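# Pull out nearest yellow rod, quarter-turn it, release

## Task

Take the yellow rod closest to right_arm, draw it outward until it stops, rotate it by 90 degrees so the figures on it are horizontal, and finish with neither arm (nor any camera cable) in contact with the rod.

## Robot and tools

Robot: two identical six-joint arms, left_arm and right_arm, each with a two-finger parallel gripper and a fisheye wrist camera (cam_left_wrist, cam_right_wrist, both 672x504). Despite the names, left_arm sits on the +y side of the table and right_arm on the -y side. Calibrated bases in the scene frame: left_arm at (-0.028, +0.289, +0.027) m, right_arm at (-0.040, -0.349, +0.007) m, both nearly unrotated with +z up.

Frames: the scene frame has its origin at table-top height midway between the nominal bases, +x out over the table, +z up. Each arm's reported end_effector_position (metres) and end_effector_quat_wxyz, and its wrist camera pose, are in that arm's own base frame. The end effector point lies between the finger pads, roughly 1 cm short of the tips; fingers point along the gripper's +z and close along its y. Reported hand poses may be off by a few cm, more when reaching far.

Row layout (used by both execute_actions and move): one flat list of 14 numbers covering both arms, left_arm first then right_arm. Per arm, seven numbers in this exact order: wrist pitch, shoulder, wrist yaw, wrist roll, elbow, waist, then gripper opening. The six joint numbers are offsets, not poses: they count from the arm's Joint targets as they stood when the action (or move) began, not from the previous row, so repeating an offset keeps moving further. Each lies in [-1, 1]; 1.0 equals 2.224 rad for waist, shoulder and elbow, and 8.485 rad for wrist pitch, yaw and roll. The opening number is absolute: +1 fully open, -1 shut. Send 0 offsets for an arm you want to hold, and repeat its current opening, since a 0 there is a real command.

Joint ranges (rad): waist -2.618..3.054, shoulder 0..3.142, elbow 0..3.142, wrist pitch -1.571..1.571, wrist yaw -1.571..1.571, wrist roll -2.094..2.094. True ends may differ by up to 0.059 rad. Asking for more than 0.059 rad beyond an end gets the action rejected for both arms; a bad first action rejects the whole call. A joint driven to its end is clipped there and the result notes "joint sent to its limit".

execute_actions(actions, cameras): actions is a list of actions; each action is a table of up to 15 rows, one row per 1/30 s step; a short table repeats its last row to fill 15 steps (0.5 s). An empty list just reports state and images. cameras selects images: omitted/null/["all"] gives all, [] gives none.

move(target, speed, blend, opening_speed, blocking, cameras): target is one 14-number row or a list of up to 15 rows; every row's offsets count from the same starting Joint targets. Joints travel in sync, so hands follow curves; no collision avoidance. speed is rad/s for the joint with the longest travel (0.01 to 12.57, default 0.5), one value or one per target. blend (rad) rounds corners between listed targets. opening_speed (0.2 or more, scale units per second) ramps the gripper gently; use a low value when closing on something fragile. blocking=false returns after about 0.5 s while the motion continues. The result adds a move: line, e.g. done, off_target (resting more than 0.035 rad from target), moving, held, fault, plus limits=held if steps were withheld. done does not mean no contact.

wait(seconds 0 to 10): lets time pass holding the last command. stop(): brakes a running move. zoom_image(camera, region [x0,y0,x1,y1] in pixels, at most 504x504): enlarges part of the latest image of cam_left_wrist or cam_right_wrist. read_manual(section "licences"): licence texts only. finished_scene(scene): ends the current scene, giving its number; irreversible, so only call once the rod is out, turned, and released.

Result lines: Joint positions and Joint velocities list each arm's joints in the row order above, then finger gap (m; 0.094 fully open). Joint targets are what your next offsets build on. grip_measured is the finger opening on the command scale; it can read a few mm off and does not reveal contact. Joint torques follow the same joint order, include gravity, and numbers 2, 5 and 6 wrap at ±28 N m. "joint command not followed" means the clearance check altered some steps. Step readings list joint angles at sampled steps for execute_actions calls. MOTOR HOT appears at 75 °C; at 90 °C that arm folds and goes idle; at 100 °C it goes limp.

Motion notes: each control step a joint's target can lead its measured angle by at most 0.339 rad (big joints) or 2.2 rad (wrist joints), and targets putting the hand over 200 mm from where it is get scaled back, so large moves take several actions. Very small turns may not start. If an arm is stuck pushing, command its targets back past its measured positions.

Avoid: fast impacts, pushing hard against the table, rod ends or the other arm, closing one gripper on the other's fingers, dropping or flinging anything, and holding the arm stretched or straining for long (heat). Open well above grip_measured to let go, then back the hand clear of the rod so no part, cable included, touches it.

Each tool is called after ">>>" as name(argument=value, ...), one argument or row to a line, values as JSON.

## Session

>>> execute_actions(
  actions=[],
)

Scene clock: 0.00 s.
left_arm: end_effector_position=(+0.4007, +0.0076, +0.1253) grip_measured=+1.000 end_effector_quat_wxyz=(+0.625, -0.028, +0.778, +0.057) | right_arm: end_effector_position=(+0.3999, -0.0295, +0.1148) grip_measured=+1.000 end_effector_quat_wxyz=(+0.608, +0.063, +0.791, -0.024)
Joint names: [wrist pitch, shoulder, wrist yaw, wrist roll, elbow, waist]
Joint positions: left_arm=[0.966 1.539 -0.191 0.014 0.356 -0.068 0.094] | right_arm=[0.914 1.54 0.071 0.059 0.363 -0.045 0.094]
Joint velocities: within noise
Joint torques (N m): no reading
Heat: left arm: 47 °C; right arm: 43 °C.
Joint targets: left_arm=[0.959 1.536 -0.192 0.014 0.359 -0.068] | right_arm=[0.904 1.537 0.071 0.060 0.366 -0.045]
Tool commands: left_gripper/opening=+1.0 right_gripper/opening=+1.0

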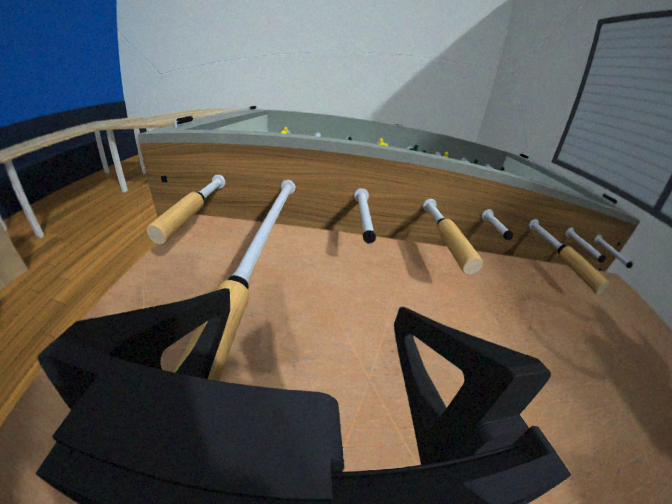

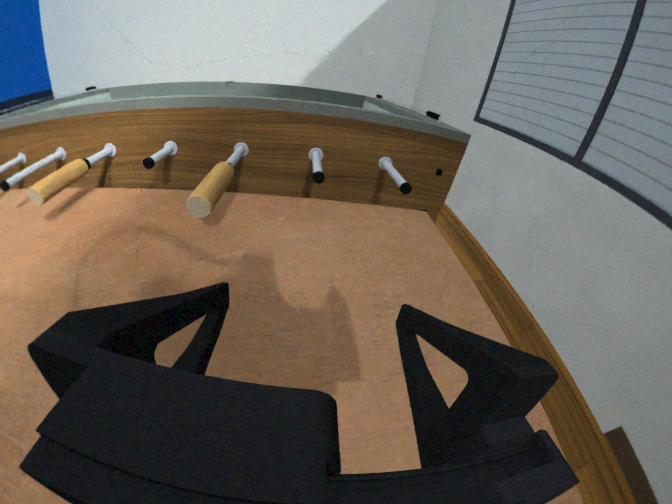

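>>> zoom_image(
  camera="cam_right_wrist",
  region=[0, 60, 470, 230],
)

>>> zoom_image(
  camera="cam_left_wrist",
  region=[140, 90, 640, 300],
)

Scaled by 1.072 from the camera's 672x504 image, which has a finer 960x720 frame.

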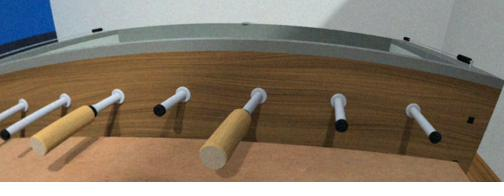

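Scaled by 1.008 from the camera's 672x504 image, which has a finer 960x720 frame.

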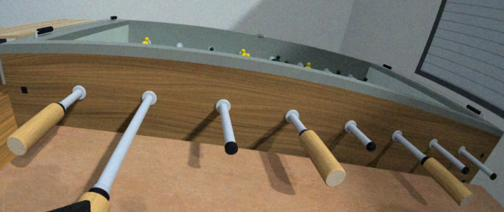

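>>> move(
  target=[0,0,0,0,0,0,1,-0.1586,-0.0559,-0.0084,-0.0071,0.534,0.0652,1],
  speed=0.8,
)

Scene clock: 68.87 s.
left_arm: end_effector_position=(+0.4007, +0.0076, +0.1253) grip_measured=+1.000 end_effector_quat_wxyz=(+0.625, -0.028, +0.778, +0.057) | right_arm: end_effector_position=(+0.4511, +0.0407, +0.3911) grip_measured=+1.000 end_effector_quat_wxyz=(+0.588, -0.031, +0.808, +0.025)
Joint names: [wrist pitch, shoulder, wrist yaw, wrist roll, elbow, waist]
Joint positions: left_arm=[0.966 1.539 -0.191 0.014 0.356 -0.068 0.094] | right_arm=[-0.427 1.418 0.011 0.007 1.534 0.092 0.094]
Joint velocities: within noise
Joint torques (N m): left_arm=[1.83 -6.35 -0.05 0 5.3 -0.09] | right_arm=[1.56 -5.45 -0.09 -0.07 8.73 0.73]
Heat: left arm: 46 °C; right arm: 43 °C.
Joint targets: left_arm=[0.959 1.536 -0.192 0.014 0.359 -0.068] | right_arm=[-0.442 1.413 0.000 0.000 1.554 0.100]
move: done
camera_calibration:
cam_right_wrist: T_world_to_cam=[[0.0858193, -0.979605, 0.181684, -0.079192], [-0.644157, -0.193671, -0.739968, 0.620487], [0.760064, -0.0535294, -0.64764, 0.0304387], [0, 0, 0, 1]] pos_world=[0.383352, 0.044223, 0.493242]

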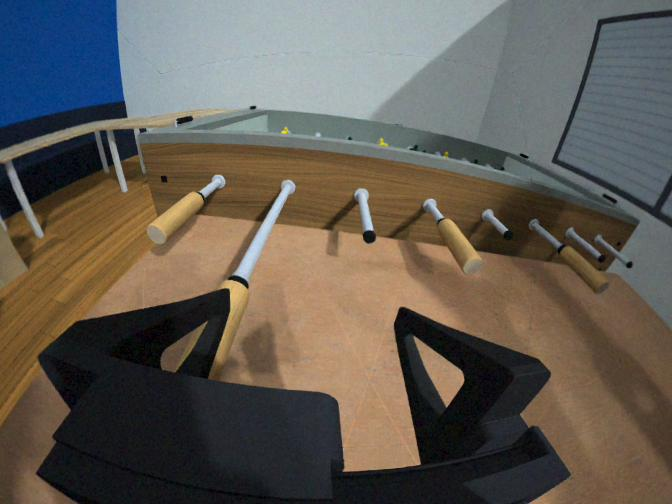

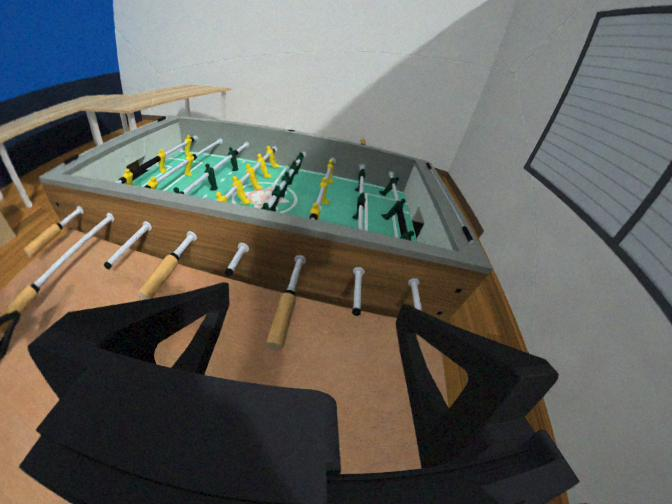

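>>> zoom_image(
  camera="cam_right_wrist",
  region=[230, 140, 430, 260],
)

>>> zoom_image(
  camera="cam_right_wrist",
  region=[110, 120, 310, 240],
)

Scaled by 2.520 from the camera's 672x504 image, which has a finer 960x720 frame.

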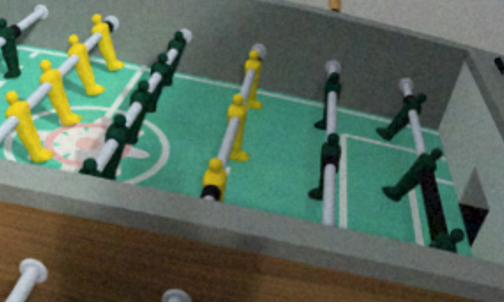

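Scaled by 2.520 from the camera's 672x504 image, which has a finer 960x720 frame.

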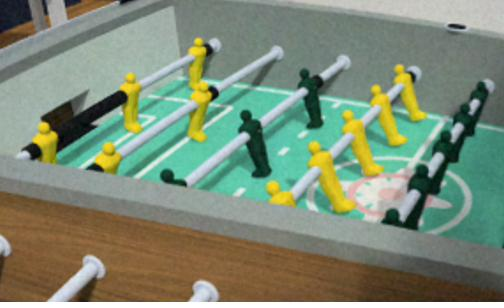

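>>> move(
  target=[
    [0,0,0,0,0,0,1,0.1711,0.1593,0.0433,0.1851,-0.4033,0.1111,0.5],
    [0,0,0,0,0,0,1,0.2192,0.4082,0.0363,0.1851,-0.2927,0.0845,0.5],
  ],
  speed=0.9,
  blend=0.1,
  opening_speed=0.5,
)

Scene clock: 189.70 s.
left_arm: end_effector_position=(+0.4007, +0.0076, +0.1253) grip_measured=+1.000 end_effector_quat_wxyz=(+0.625, -0.028, +0.778, +0.057) | right_arm: end_effector_position=(+0.5247, +0.1036, +0.0623) grip_measured=+0.501 end_effector_quat_wxyz=(+0.489, +0.519, +0.522, +0.469)
Joint names: [wrist pitch, shoulder, wrist yaw, wrist roll, elbow, waist]
Joint positions: left_arm=[0.966 1.539 -0.191 0.014 0.356 -0.068 0.094] | right_arm=[1.327 2.298 0.312 1.574 0.884 0.296 0.071]
Joint velocities: within noise
Joint torques (N m): left_arm=[1.84 -6.38 -0.05 0.02 5.33 -0.03] | right_arm=[2.55 -7.53 -0.05 -0.03 5.52 -0.64]
Heat: left arm: 44 °C; right arm: 45 °C.
Joint targets: left_arm=[0.959 1.536 -0.192 0.014 0.359 -0.068] | right_arm=[1.418 2.321 0.308 1.570 0.903 0.288]
move: off_target (right_arm); right_arm: the wrist pitch is farthest, 0.090 rad from its target
camera_calibration:
cam_right_wrist: T_world_to_cam=[[-0.133298, -0.198698, -0.970953, 0.141682], [-0.395261, 0.909068, -0.13177, 0.154052], [0.908845, 0.366216, -0.199715, -0.384581], [0, 0, 0, 1]] pos_world=[0.429301, 0.0289479, 0.0810595]

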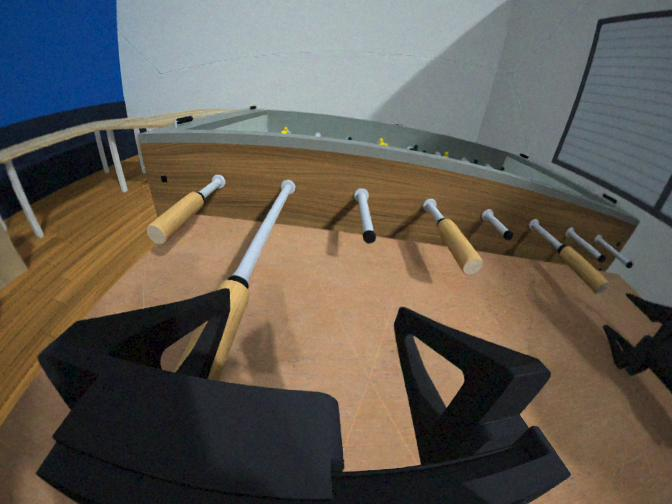

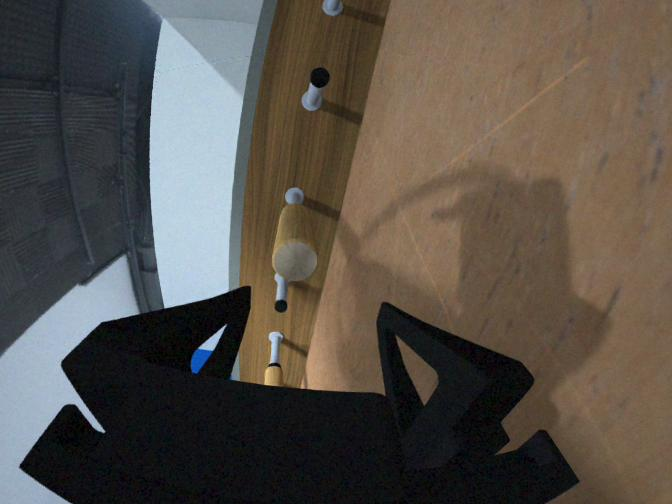

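>>> move(
  target=[0,0,0,0,0,0,1,0.0114,0.0171,-0.0011,0,0.0099,-0.0036,0.5],
  cameras=["cam_right_wrist"],
)

Scene clock: 221.87 s.
left_arm: end_effector_position=(+0.4007, +0.0076, +0.1253) grip_measured=+1.000 end_effector_quat_wxyz=(+0.625, -0.028, +0.778, +0.057) | right_arm: end_effector_position=(+0.5296, +0.1031, +0.0690) grip_measured=+0.501 end_effector_quat_wxyz=(+0.499, +0.509, +0.503, +0.489)
Joint names: [wrist pitch, shoulder, wrist yaw, wrist roll, elbow, waist]
Joint positions: left_arm=[0.966 1.539 -0.191 0.014 0.356 -0.068 0.094] | right_arm=[1.405 2.336 0.304 1.574 0.906 0.289 0.071]
Joint velocities: within noise
Joint torques (N m): left_arm=[1.84 -6.37 -0.05 0 5.34 -0.08] | right_arm=[2.72 -7.66 0 -0.03 5.44 -0.8]
Heat: left arm: 44 °C; right arm: 54 °C.
Joint targets: left_arm=[0.959 1.536 -0.192 0.014 0.359 -0.068] | right_arm=[1.515 2.359 0.299 1.570 0.925 0.280]
move: off_target (right_arm); right_arm: the wrist pitch is farthest, 0.109 rad from its target
camera_calibration:
cam_right_wrist: T_world_to_cam=[[-0.0749217, -0.180947, -0.980635, 0.116693], [-0.388995, 0.910793, -0.138341, 0.154339], [0.918188, 0.371098, -0.138626, -0.397139], [0, 0, 0, 1]] pos_world=[0.433428, 0.0279213, 0.0807306]
Images, in order (width x height): cam_right_wrist 672x504.

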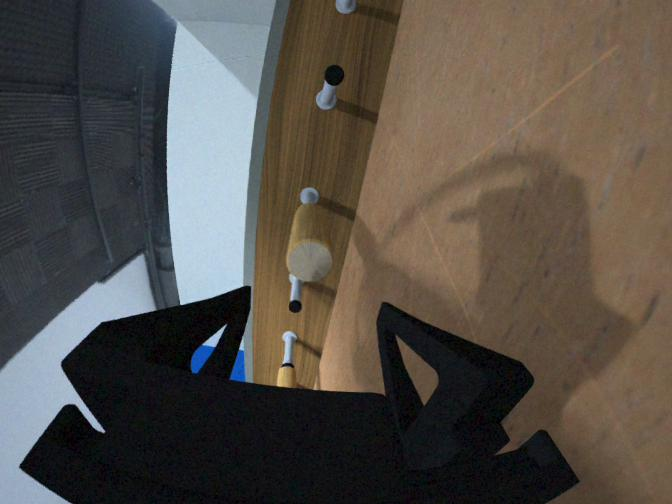

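>>> move(
  target=[0,0,0,0,0,0,1,-0.0354,0.0701,-0.0072,0,0.1817,-0.0256,0.5],
  cameras=["cam_right_wrist"],
  speed=0.35,
)

Scene clock: 243.40 s.
left_arm: end_effector_position=(+0.4007, +0.0076, +0.1253) grip_measured=+1.000 end_effector_quat_wxyz=(+0.625, -0.028, +0.778, +0.057) | right_arm: end_effector_position=(+0.6146, +0.1012, +0.0841) grip_measured=+0.501 end_effector_quat_wxyz=(+0.509, +0.497, +0.485, +0.509)
Joint names: [wrist pitch, shoulder, wrist yaw, wrist roll, elbow, waist]
Joint positions: left_arm=[0.966 1.539 -0.191 0.014 0.356 -0.068 0.094] | right_arm=[1.218 2.488 0.242 1.574 1.307 0.23 0.071]
Joint velocities: within noise
Joint torques (N m): left_arm=[1.85 -6.39 -0.05 0.01 5.34 -0.09] | right_arm=[1.7 -9.43 -0.05 -0.03 6.9 -0.62]
Heat: left arm: 44 °C; right arm: 53 °C.
Joint targets: left_arm=[0.959 1.536 -0.192 0.014 0.359 -0.068] | right_arm=[1.214 2.515 0.237 1.570 1.329 0.223]
move: done
camera_calibration:
cam_right_wrist: T_world_to_cam=[[-0.0164601, -0.165975, -0.985993, 0.100453], [-0.382622, 0.912111, -0.147151, 0.187864], [0.923759, 0.37484, -0.0785192, -0.481219], [0, 0, 0, 1]] pos_world=[0.518065, 0.0257, 0.0889052]
Images, in order (width x height): cam_right_wrist 672x504.

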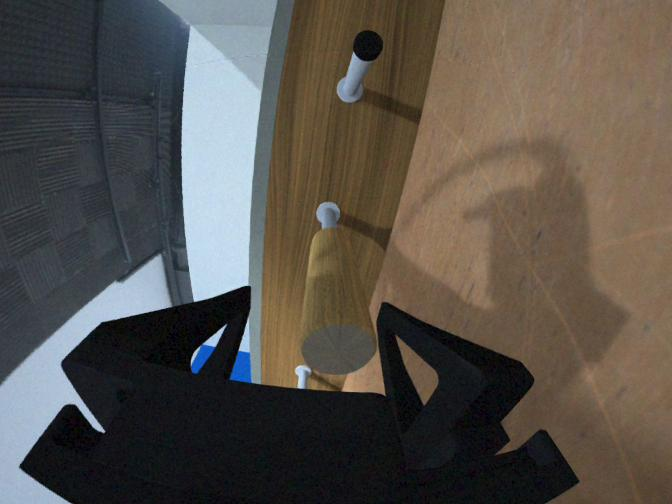

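>>> move(
  target=[
    [0,0,0,0,0,0,1,-0.0044,0,0,0,0,0,0.5],
    [0,0,0,0,0,0,1,-0.0044,0,0,0,0,0,-0.7],
  ],
  cameras=["cam_right_wrist"],
  opening_speed=0.8,
)

Scene clock: 258.40 s.
left_arm: end_effector_position=(+0.4007, +0.0076, +0.1253) grip_measured=+1.000 end_effector_quat_wxyz=(+0.625, -0.028, +0.778, +0.057) | right_arm: end_effector_position=(+0.6147, +0.1014, +0.0746) grip_measured=-0.308 end_effector_quat_wxyz=(+0.502, +0.504, +0.497, +0.498)
Joint names: [wrist pitch, shoulder, wrist yaw, wrist roll, elbow, waist]
Joint positions: left_arm=[0.966 1.539 -0.191 0.014 0.356 -0.068 0.094] | right_arm=[1.181 2.489 0.241 1.575 1.307 0.23 0.033]
Joint velocities: within noise
Joint torques (N m): left_arm=[1.84 -6.31 -0.05 0.02 5.34 -0.05] | right_arm=[1.7 -9.51 0 -0.04 6.91 -0.62]
Heat: left arm: 44 °C; right arm: 51 °C.
Joint targets: left_arm=[0.959 1.536 -0.192 0.014 0.359 -0.068] | right_arm=[1.177 2.515 0.237 1.570 1.329 0.223]
move: done
camera_calibration:
cam_right_wrist: T_world_to_cam=[[-0.0523968, -0.174122, -0.983329, 0.113947], [-0.388997, 0.910463, -0.140492, 0.189958], [0.919748, 0.375151, -0.115438, -0.47692], [0, 0, 0, 1]] pos_world=[0.51851, 0.0258076, 0.0836805]
Images, in order (width x height): cam_right_wrist 672x504.

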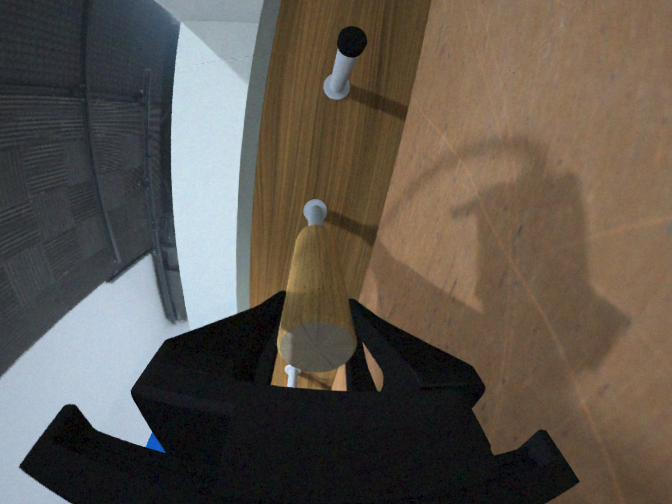

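>>> move(
  target=[0,0,0,0,0,0,1,0,0,0,-0.1851,0,0,-0.7],
  cameras=["cam_right_wrist"],
  speed=0.8,
)

Scene clock: 273.73 s.
left_arm: end_effector_position=(+0.4007, +0.0076, +0.1253) grip_measured=+1.000 end_effector_quat_wxyz=(+0.625, -0.028, +0.778, +0.057) | right_arm: end_effector_position=(+0.6146, +0.0980, +0.0729) grip_measured=-0.308 end_effector_quat_wxyz=(+0.704, +0.017, +0.710, -0.004)
Joint names: [wrist pitch, shoulder, wrist yaw, wrist roll, elbow, waist]
Joint positions: left_arm=[0.966 1.539 -0.191 0.014 0.356 -0.068 0.094] | right_arm=[1.174 2.489 0.26 0.02 1.307 0.23 0.032]
Joint velocities: within noise
Joint torques (N m): left_arm=[1.84 -6.38 -0.06 0 5.35 -0.09] | right_arm=[1.76 -9.51 -0.22 -0.21 6.9 -0.64]
Heat: left arm: 43 °C; right arm: 49 °C.
Joint targets: left_arm=[0.959 1.536 -0.192 0.014 0.359 -0.068] | right_arm=[1.177 2.515 0.237 0.000 1.329 0.223]
move: done
camera_calibration:
cam_right_wrist: T_world_to_cam=[[-0.0775647, -0.983933, 0.16081, 0.123097], [-0.409736, -0.115585, -0.904852, 0.361826], [0.908901, -0.136074, -0.394187, -0.39871], [0, 0, 0, 1]] pos_world=[0.520189, 0.108687, 0.150437]
Images, in order (width x height): cam_right_wrist 672x504.

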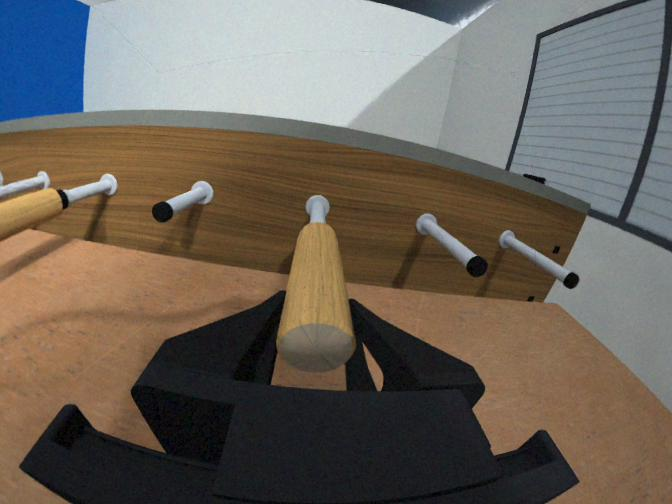

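>>> move(
  target=[
    [0,0,0,0,0,0,1,0.025,-0.04,0.0034,-0.0024,-0.1003,0.0121,-0.7],
    [0,0,0,0,0,0,1,0.041,-0.0706,0.0068,-0.0024,-0.1812,0.0252,-0.7],
  ],
  cameras=["cam_right_wrist"],
  speed=0.3,
  blend=0.05,
)

Scene clock: 318.63 s.
left_arm: end_effector_position=(+0.4007, +0.0076, +0.1253) grip_measured=+1.000 end_effector_quat_wxyz=(+0.625, -0.028, +0.778, +0.057) | right_arm: end_effector_position=(+0.5365, +0.0986, +0.0698) grip_measured=-0.308 end_effector_quat_wxyz=(+0.715, +0.011, +0.699, -0.009)
Joint names: [wrist pitch, shoulder, wrist yaw, wrist roll, elbow, waist]
Joint positions: left_arm=[0.966 1.539 -0.191 0.014 0.356 -0.068 0.094] | right_arm=[1.466 2.385 0.308 -0.004 0.942 0.279 0.032]
Joint velocities: within noise
Joint torques (N m): left_arm=[1.84 -6.39 -0.05 0 5.33 -0.08] | right_arm=[2.25 -11.93 -0.11 -0.17 2.73 0.02]
Heat: left arm: 43 °C; right arm: 51 °C.
Joint targets: left_arm=[0.959 1.536 -0.192 0.014 0.359 -0.068] | right_arm=[1.525 2.358 0.295 -0.021 0.926 0.279]
move: off_target (right_arm); right_arm: the wrist pitch is farthest, 0.059 rad from its target
camera_calibration:
cam_right_wrist: T_world_to_cam=[[-0.0814379, -0.981285, 0.174494, 0.118983], [-0.383159, -0.130797, -0.914375, 0.314977], [0.920085, -0.141324, -0.365336, -0.336319], [0, 0, 0, 1]] pos_world=[0.439818, 0.110424, 0.144375]
Images, in order (width x height): cam_right_wrist 672x504.

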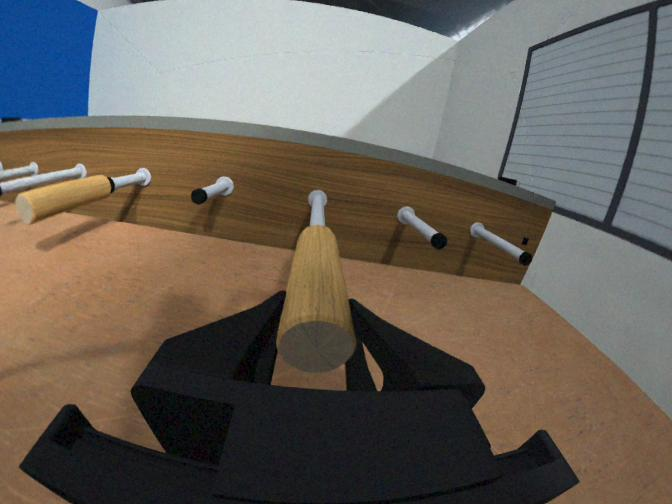

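>>> move(
  target=[0,0,0,0,0,0,1,0.0029,-0.0603,0.0042,0.0015,-0.0958,0.0171,-0.7],
  cameras=["cam_right_wrist"],
  speed=0.25,
)

Scene clock: 330.90 s.
left_arm: end_effector_position=(+0.4007, +0.0076, +0.1253) grip_measured=+1.000 end_effector_quat_wxyz=(+0.625, -0.028, +0.778, +0.057) | right_arm: end_effector_position=(+0.4887, +0.0987, +0.0693) grip_measured=-0.308 end_effector_quat_wxyz=(+0.691, +0.002, +0.723, -0.016)
Joint names: [wrist pitch, shoulder, wrist yaw, wrist roll, elbow, waist]
Joint positions: left_arm=[0.966 1.539 -0.191 0.014 0.356 -0.068 0.094] | right_arm=[1.481 2.256 0.344 -0.004 0.726 0.318 0.032]
Joint velocities: within noise
Joint torques (N m): left_arm=[1.85 -6.37 -0.04 0 5.31 -0.06] | right_arm=[2.34 -11.07 -0.1 -0.04 2.4 -0.06]
Heat: left arm: 43 °C; right arm: 53 °C.
Joint targets: left_arm=[0.959 1.536 -0.192 0.014 0.359 -0.068] | right_arm=[1.549 2.224 0.331 -0.008 0.713 0.317]
move: off_target (right_arm); right_arm: the wrist pitch is farthest, 0.069 rad from its target
camera_calibration:
cam_right_wrist: T_world_to_cam=[[-0.0657049, -0.977506, 0.200413, 0.105407], [-0.443545, -0.151303, -0.883388, 0.325595], [0.89384, -0.146935, -0.423627, -0.275144], [0, 0, 0, 1]] pos_world=[0.397277, 0.111871, 0.149944]
Images, in order (width x height): cam_right_wrist 672x504.

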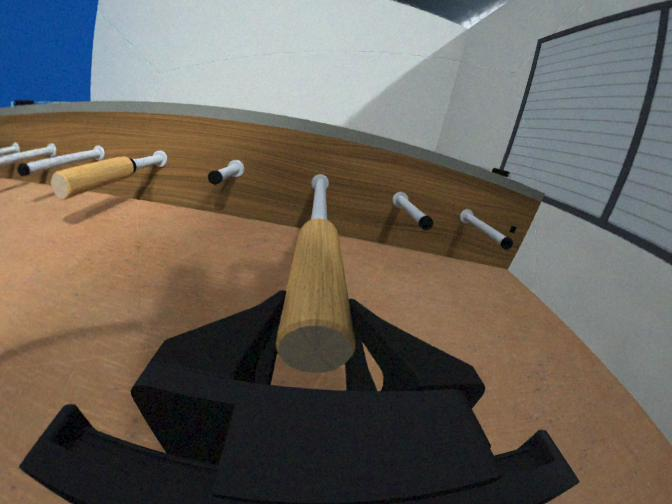

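>>> move(
  target=[0,0,0,0,0,0,1,0.0006,-0.0261,0.0026,0.0014,-0.0389,0.0099,-0.7],
  cameras=[],
  speed=0.2,
)

>>> move(
  target=[0,0,0,0,0,0,1,0.0006,-0.0261,0.0026,0.0014,-0.0389,0.0099,-0.7],
  cameras=["cam_right_wrist"],
  speed=0.2,
)

Scene clock: 341.20 s.
left_arm: end_effector_position=(+0.4007, +0.0076, +0.1253) grip_measured=+1.000 end_effector_quat_wxyz=(+0.625, -0.028, +0.778, +0.057) | right_arm: end_effector_position=(+0.4734, +0.0989, +0.0703) grip_measured=-0.308 end_effector_quat_wxyz=(+0.683, +0.001, +0.731, -0.016)
Joint names: [wrist pitch, shoulder, wrist yaw, wrist roll, elbow, waist]
Joint positions: left_arm=[0.966 1.539 -0.191 0.014 0.356 -0.068 0.094] | right_arm=[1.474 2.207 0.357 0.004 0.661 0.333 0.032]
Joint velocities: within noise
Joint torques (N m): left_arm=[1.84 -6.37 -0.04 0.01 5.35 0.01] | right_arm=[2.44 -11.52 0.02 0.01 0.81 0.58]
Heat: left arm: 43 °C; right arm: 53 °C.
Joint targets: left_arm=[0.959 1.536 -0.192 0.014 0.359 -0.068] | right_arm=[1.554 2.165 0.353 0.004 0.626 0.339]
move: off_target (right_arm); right_arm: the wrist pitch is farthest, 0.080 rad from its target
No camera images: "cameras" was empty.

Scene clock: 342.00 s.
left_arm: end_effector_position=(+0.4007, +0.0076, +0.1253) grip_measured=+1.000 end_effector_quat_wxyz=(+0.625, -0.028, +0.778, +0.057) | right_arm: end_effector_position=(+0.4701, +0.1004, +0.0710) grip_measured=-0.308 end_effector_quat_wxyz=(+0.673, -0.003, +0.740, -0.014)
Joint names: [wrist pitch, shoulder, wrist yaw, wrist roll, elbow, waist]
Joint positions: left_arm=[0.966 1.539 -0.191 0.014 0.356 -0.068 0.094] | right_arm=[1.421 2.169 0.351 0.01 0.646 0.336 0.032]
Joint velocities: within noise
Joint torques (N m): left_arm=[1.84 -6.38 -0.04 0.01 5.34 -0.02] | right_arm=[2.92 -12.97 0.33 0.07 -4.52 2.29]
Heat: left arm: 43 °C; right arm: 54 °C.
Joint targets: left_arm=[0.959 1.536 -0.192 0.014 0.359 -0.068] | right_arm=[1.554 2.108 0.375 0.016 0.540 0.361]
joint sent to its limit (right arm) — the wrist pitch, upper limit.
move: off_target (right_arm); right_arm: the wrist pitch is farthest, 0.138 rad from its target
camera_calibration:
cam_right_wrist: T_world_to_cam=[[-0.0458035, -0.977445, 0.206166, 0.0956865], [-0.485344, -0.158612, -0.859816, 0.337771], [0.873123, -0.139444, -0.467132, -0.245521], [0, 0, 0, 1]] pos_world=[0.382687, 0.112866, 0.156003]
Images, in order (width x height): cam_right_wrist 672x504.

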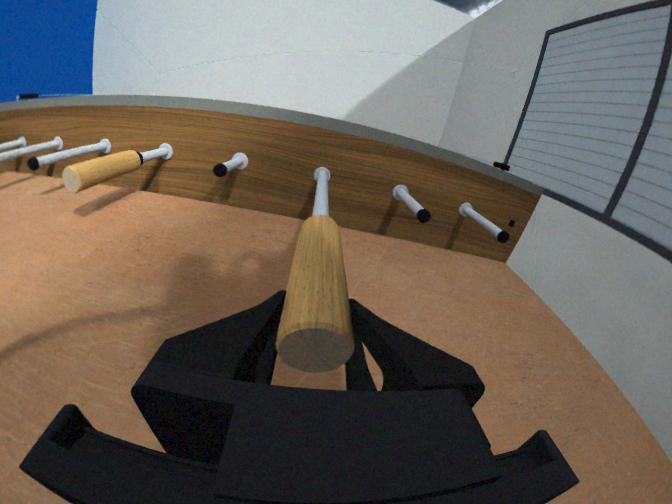

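>>> move(
  target=[
    [0,0,0,0,0,0,1,0,0.0209,-0.0021,-0.0011,0.0311,-0.0079,-0.7],
    [0,0,0,0,0,0,1,0,0.0209,-0.0021,-0.0011,0.0311,-0.0079,0.5],
  ],
  cameras=["cam_right_wrist"],
  speed=0.2,
  opening_speed=0.8,
)

Scene clock: 363.83 s.
left_arm: end_effector_position=(+0.4007, +0.0076, +0.1253) grip_measured=+1.000 end_effector_quat_wxyz=(+0.625, -0.028, +0.778, +0.057) | right_arm: end_effector_position=(+0.4647, +0.0992, +0.0777) grip_measured=+0.498 end_effector_quat_wxyz=(+0.685, +0.001, +0.729, -0.011)
Joint names: [wrist pitch, shoulder, wrist yaw, wrist roll, elbow, waist]
Joint positions: left_arm=[0.966 1.539 -0.191 0.014 0.356 -0.068 0.094] | right_arm=[1.482 2.169 0.356 0.009 0.621 0.339 0.07]
Joint velocities: within noise
Joint torques (N m): left_arm=[1.84 -6.37 -0.05 0.01 5.34 -0.02] | right_arm=[2.37 -8.92 0.07 -0.02 2.44 0.39]
Heat: left arm: 42 °C; right arm: 61 °C.
Joint targets: left_arm=[0.959 1.536 -0.192 0.014 0.359 -0.068] | right_arm=[1.554 2.154 0.357 0.007 0.609 0.343]
move: off_target (right_arm); target 2's new numbers were sent with right_arm's wrist pitch 0.136 rad from that target; right_arm: the wrist pitch is farthest, 0.072 rad from its target
camera_calibration:
cam_right_wrist: T_world_to_cam=[[-0.0543387, -0.979468, 0.194139, 0.0980693], [-0.456448, -0.148558, -0.87726, 0.327644], [0.888089, -0.136283, -0.439004, -0.247188], [0, 0, 0, 1]] pos_world=[0.374406, 0.111042, 0.159874]
Images, in order (width x height): cam_right_wrist 672x504.

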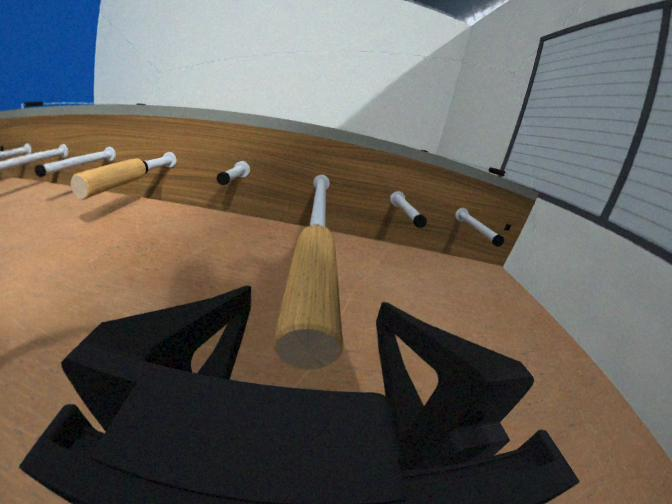

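>>> move(
  target=[
    [0,0,0,0,0,0,1,-0.0008,-0.0654,0.0088,0.0071,-0.0976,0.0346,0.6],
    [0,0,0,0,0,0,1,-0.1154,-0.3747,0.0098,-0.0008,-0.0287,0.0418,0.6],
    [0,0,0,0,0,0,1,-0.2352,-0.3334,-0.0421,-0.0008,0.4249,-0.1093,0.6],
  ],
  cameras=["cam_right_wrist"],
  speed=[0.3,0.8,0.9],
  blend=[0.0,0.1,0],
)

>>> zoom_image(
  camera="cam_right_wrist",
  region=[230, 140, 430, 260],
)

Scene clock: 380.87 s.
left_arm: end_effector_position=(+0.4007, +0.0076, +0.1253) grip_measured=+1.000 end_effector_quat_wxyz=(+0.625, -0.028, +0.778, +0.057) | right_arm: end_effector_position=(+0.4465, +0.0461, +0.3978) grip_measured=+0.598 end_effector_quat_wxyz=(+0.594, -0.038, +0.803, +0.027)
Joint names: [wrist pitch, shoulder, wrist yaw, wrist roll, elbow, waist]
Joint positions: left_arm=[0.966 1.539 -0.191 0.014 0.356 -0.068 0.094] | right_arm=[-0.427 1.404 0.012 0.002 1.535 0.105 0.075]
Joint velocities: within noise
Joint torques (N m): left_arm=[1.83 -6.32 -0.05 0 5.33 -0.09] | right_arm=[1.64 -4.23 -0.13 -0.02 8.65 -0.39]
Heat: left arm: 42 °C; right arm: 58 °C.
Joint targets: left_arm=[0.959 1.536 -0.192 0.014 0.359 -0.068] | right_arm=[-0.442 1.412 0.000 0.000 1.554 0.100]
move: done
camera_calibration:
cam_right_wrist: T_world_to_cam=[[0.0965866, -0.977785, 0.186032, -0.0814051], [-0.629476, -0.204789, -0.749548, 0.621358], [0.770994, -0.0447067, -0.635272, 0.0284047], [0, 0, 0, 1]] pos_world=[0.377092, 0.0489202, 0.498926]
Images, in order (width x height): cam_right_wrist 672x504.

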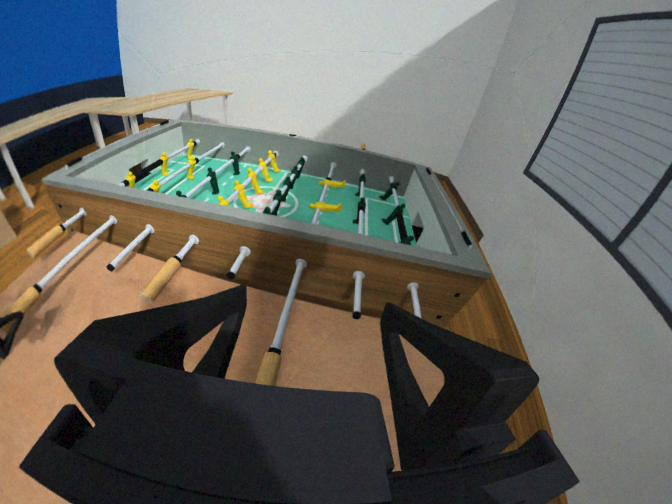

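Scaled by 2.520 from the camera's 672x504 image, which has a finer 960x720 frame.

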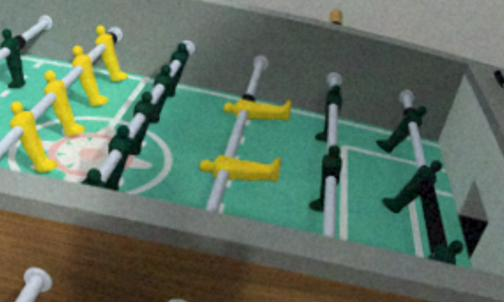

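>>> finished_scene(
  scene=1,
)

The scene is finished: the task was done.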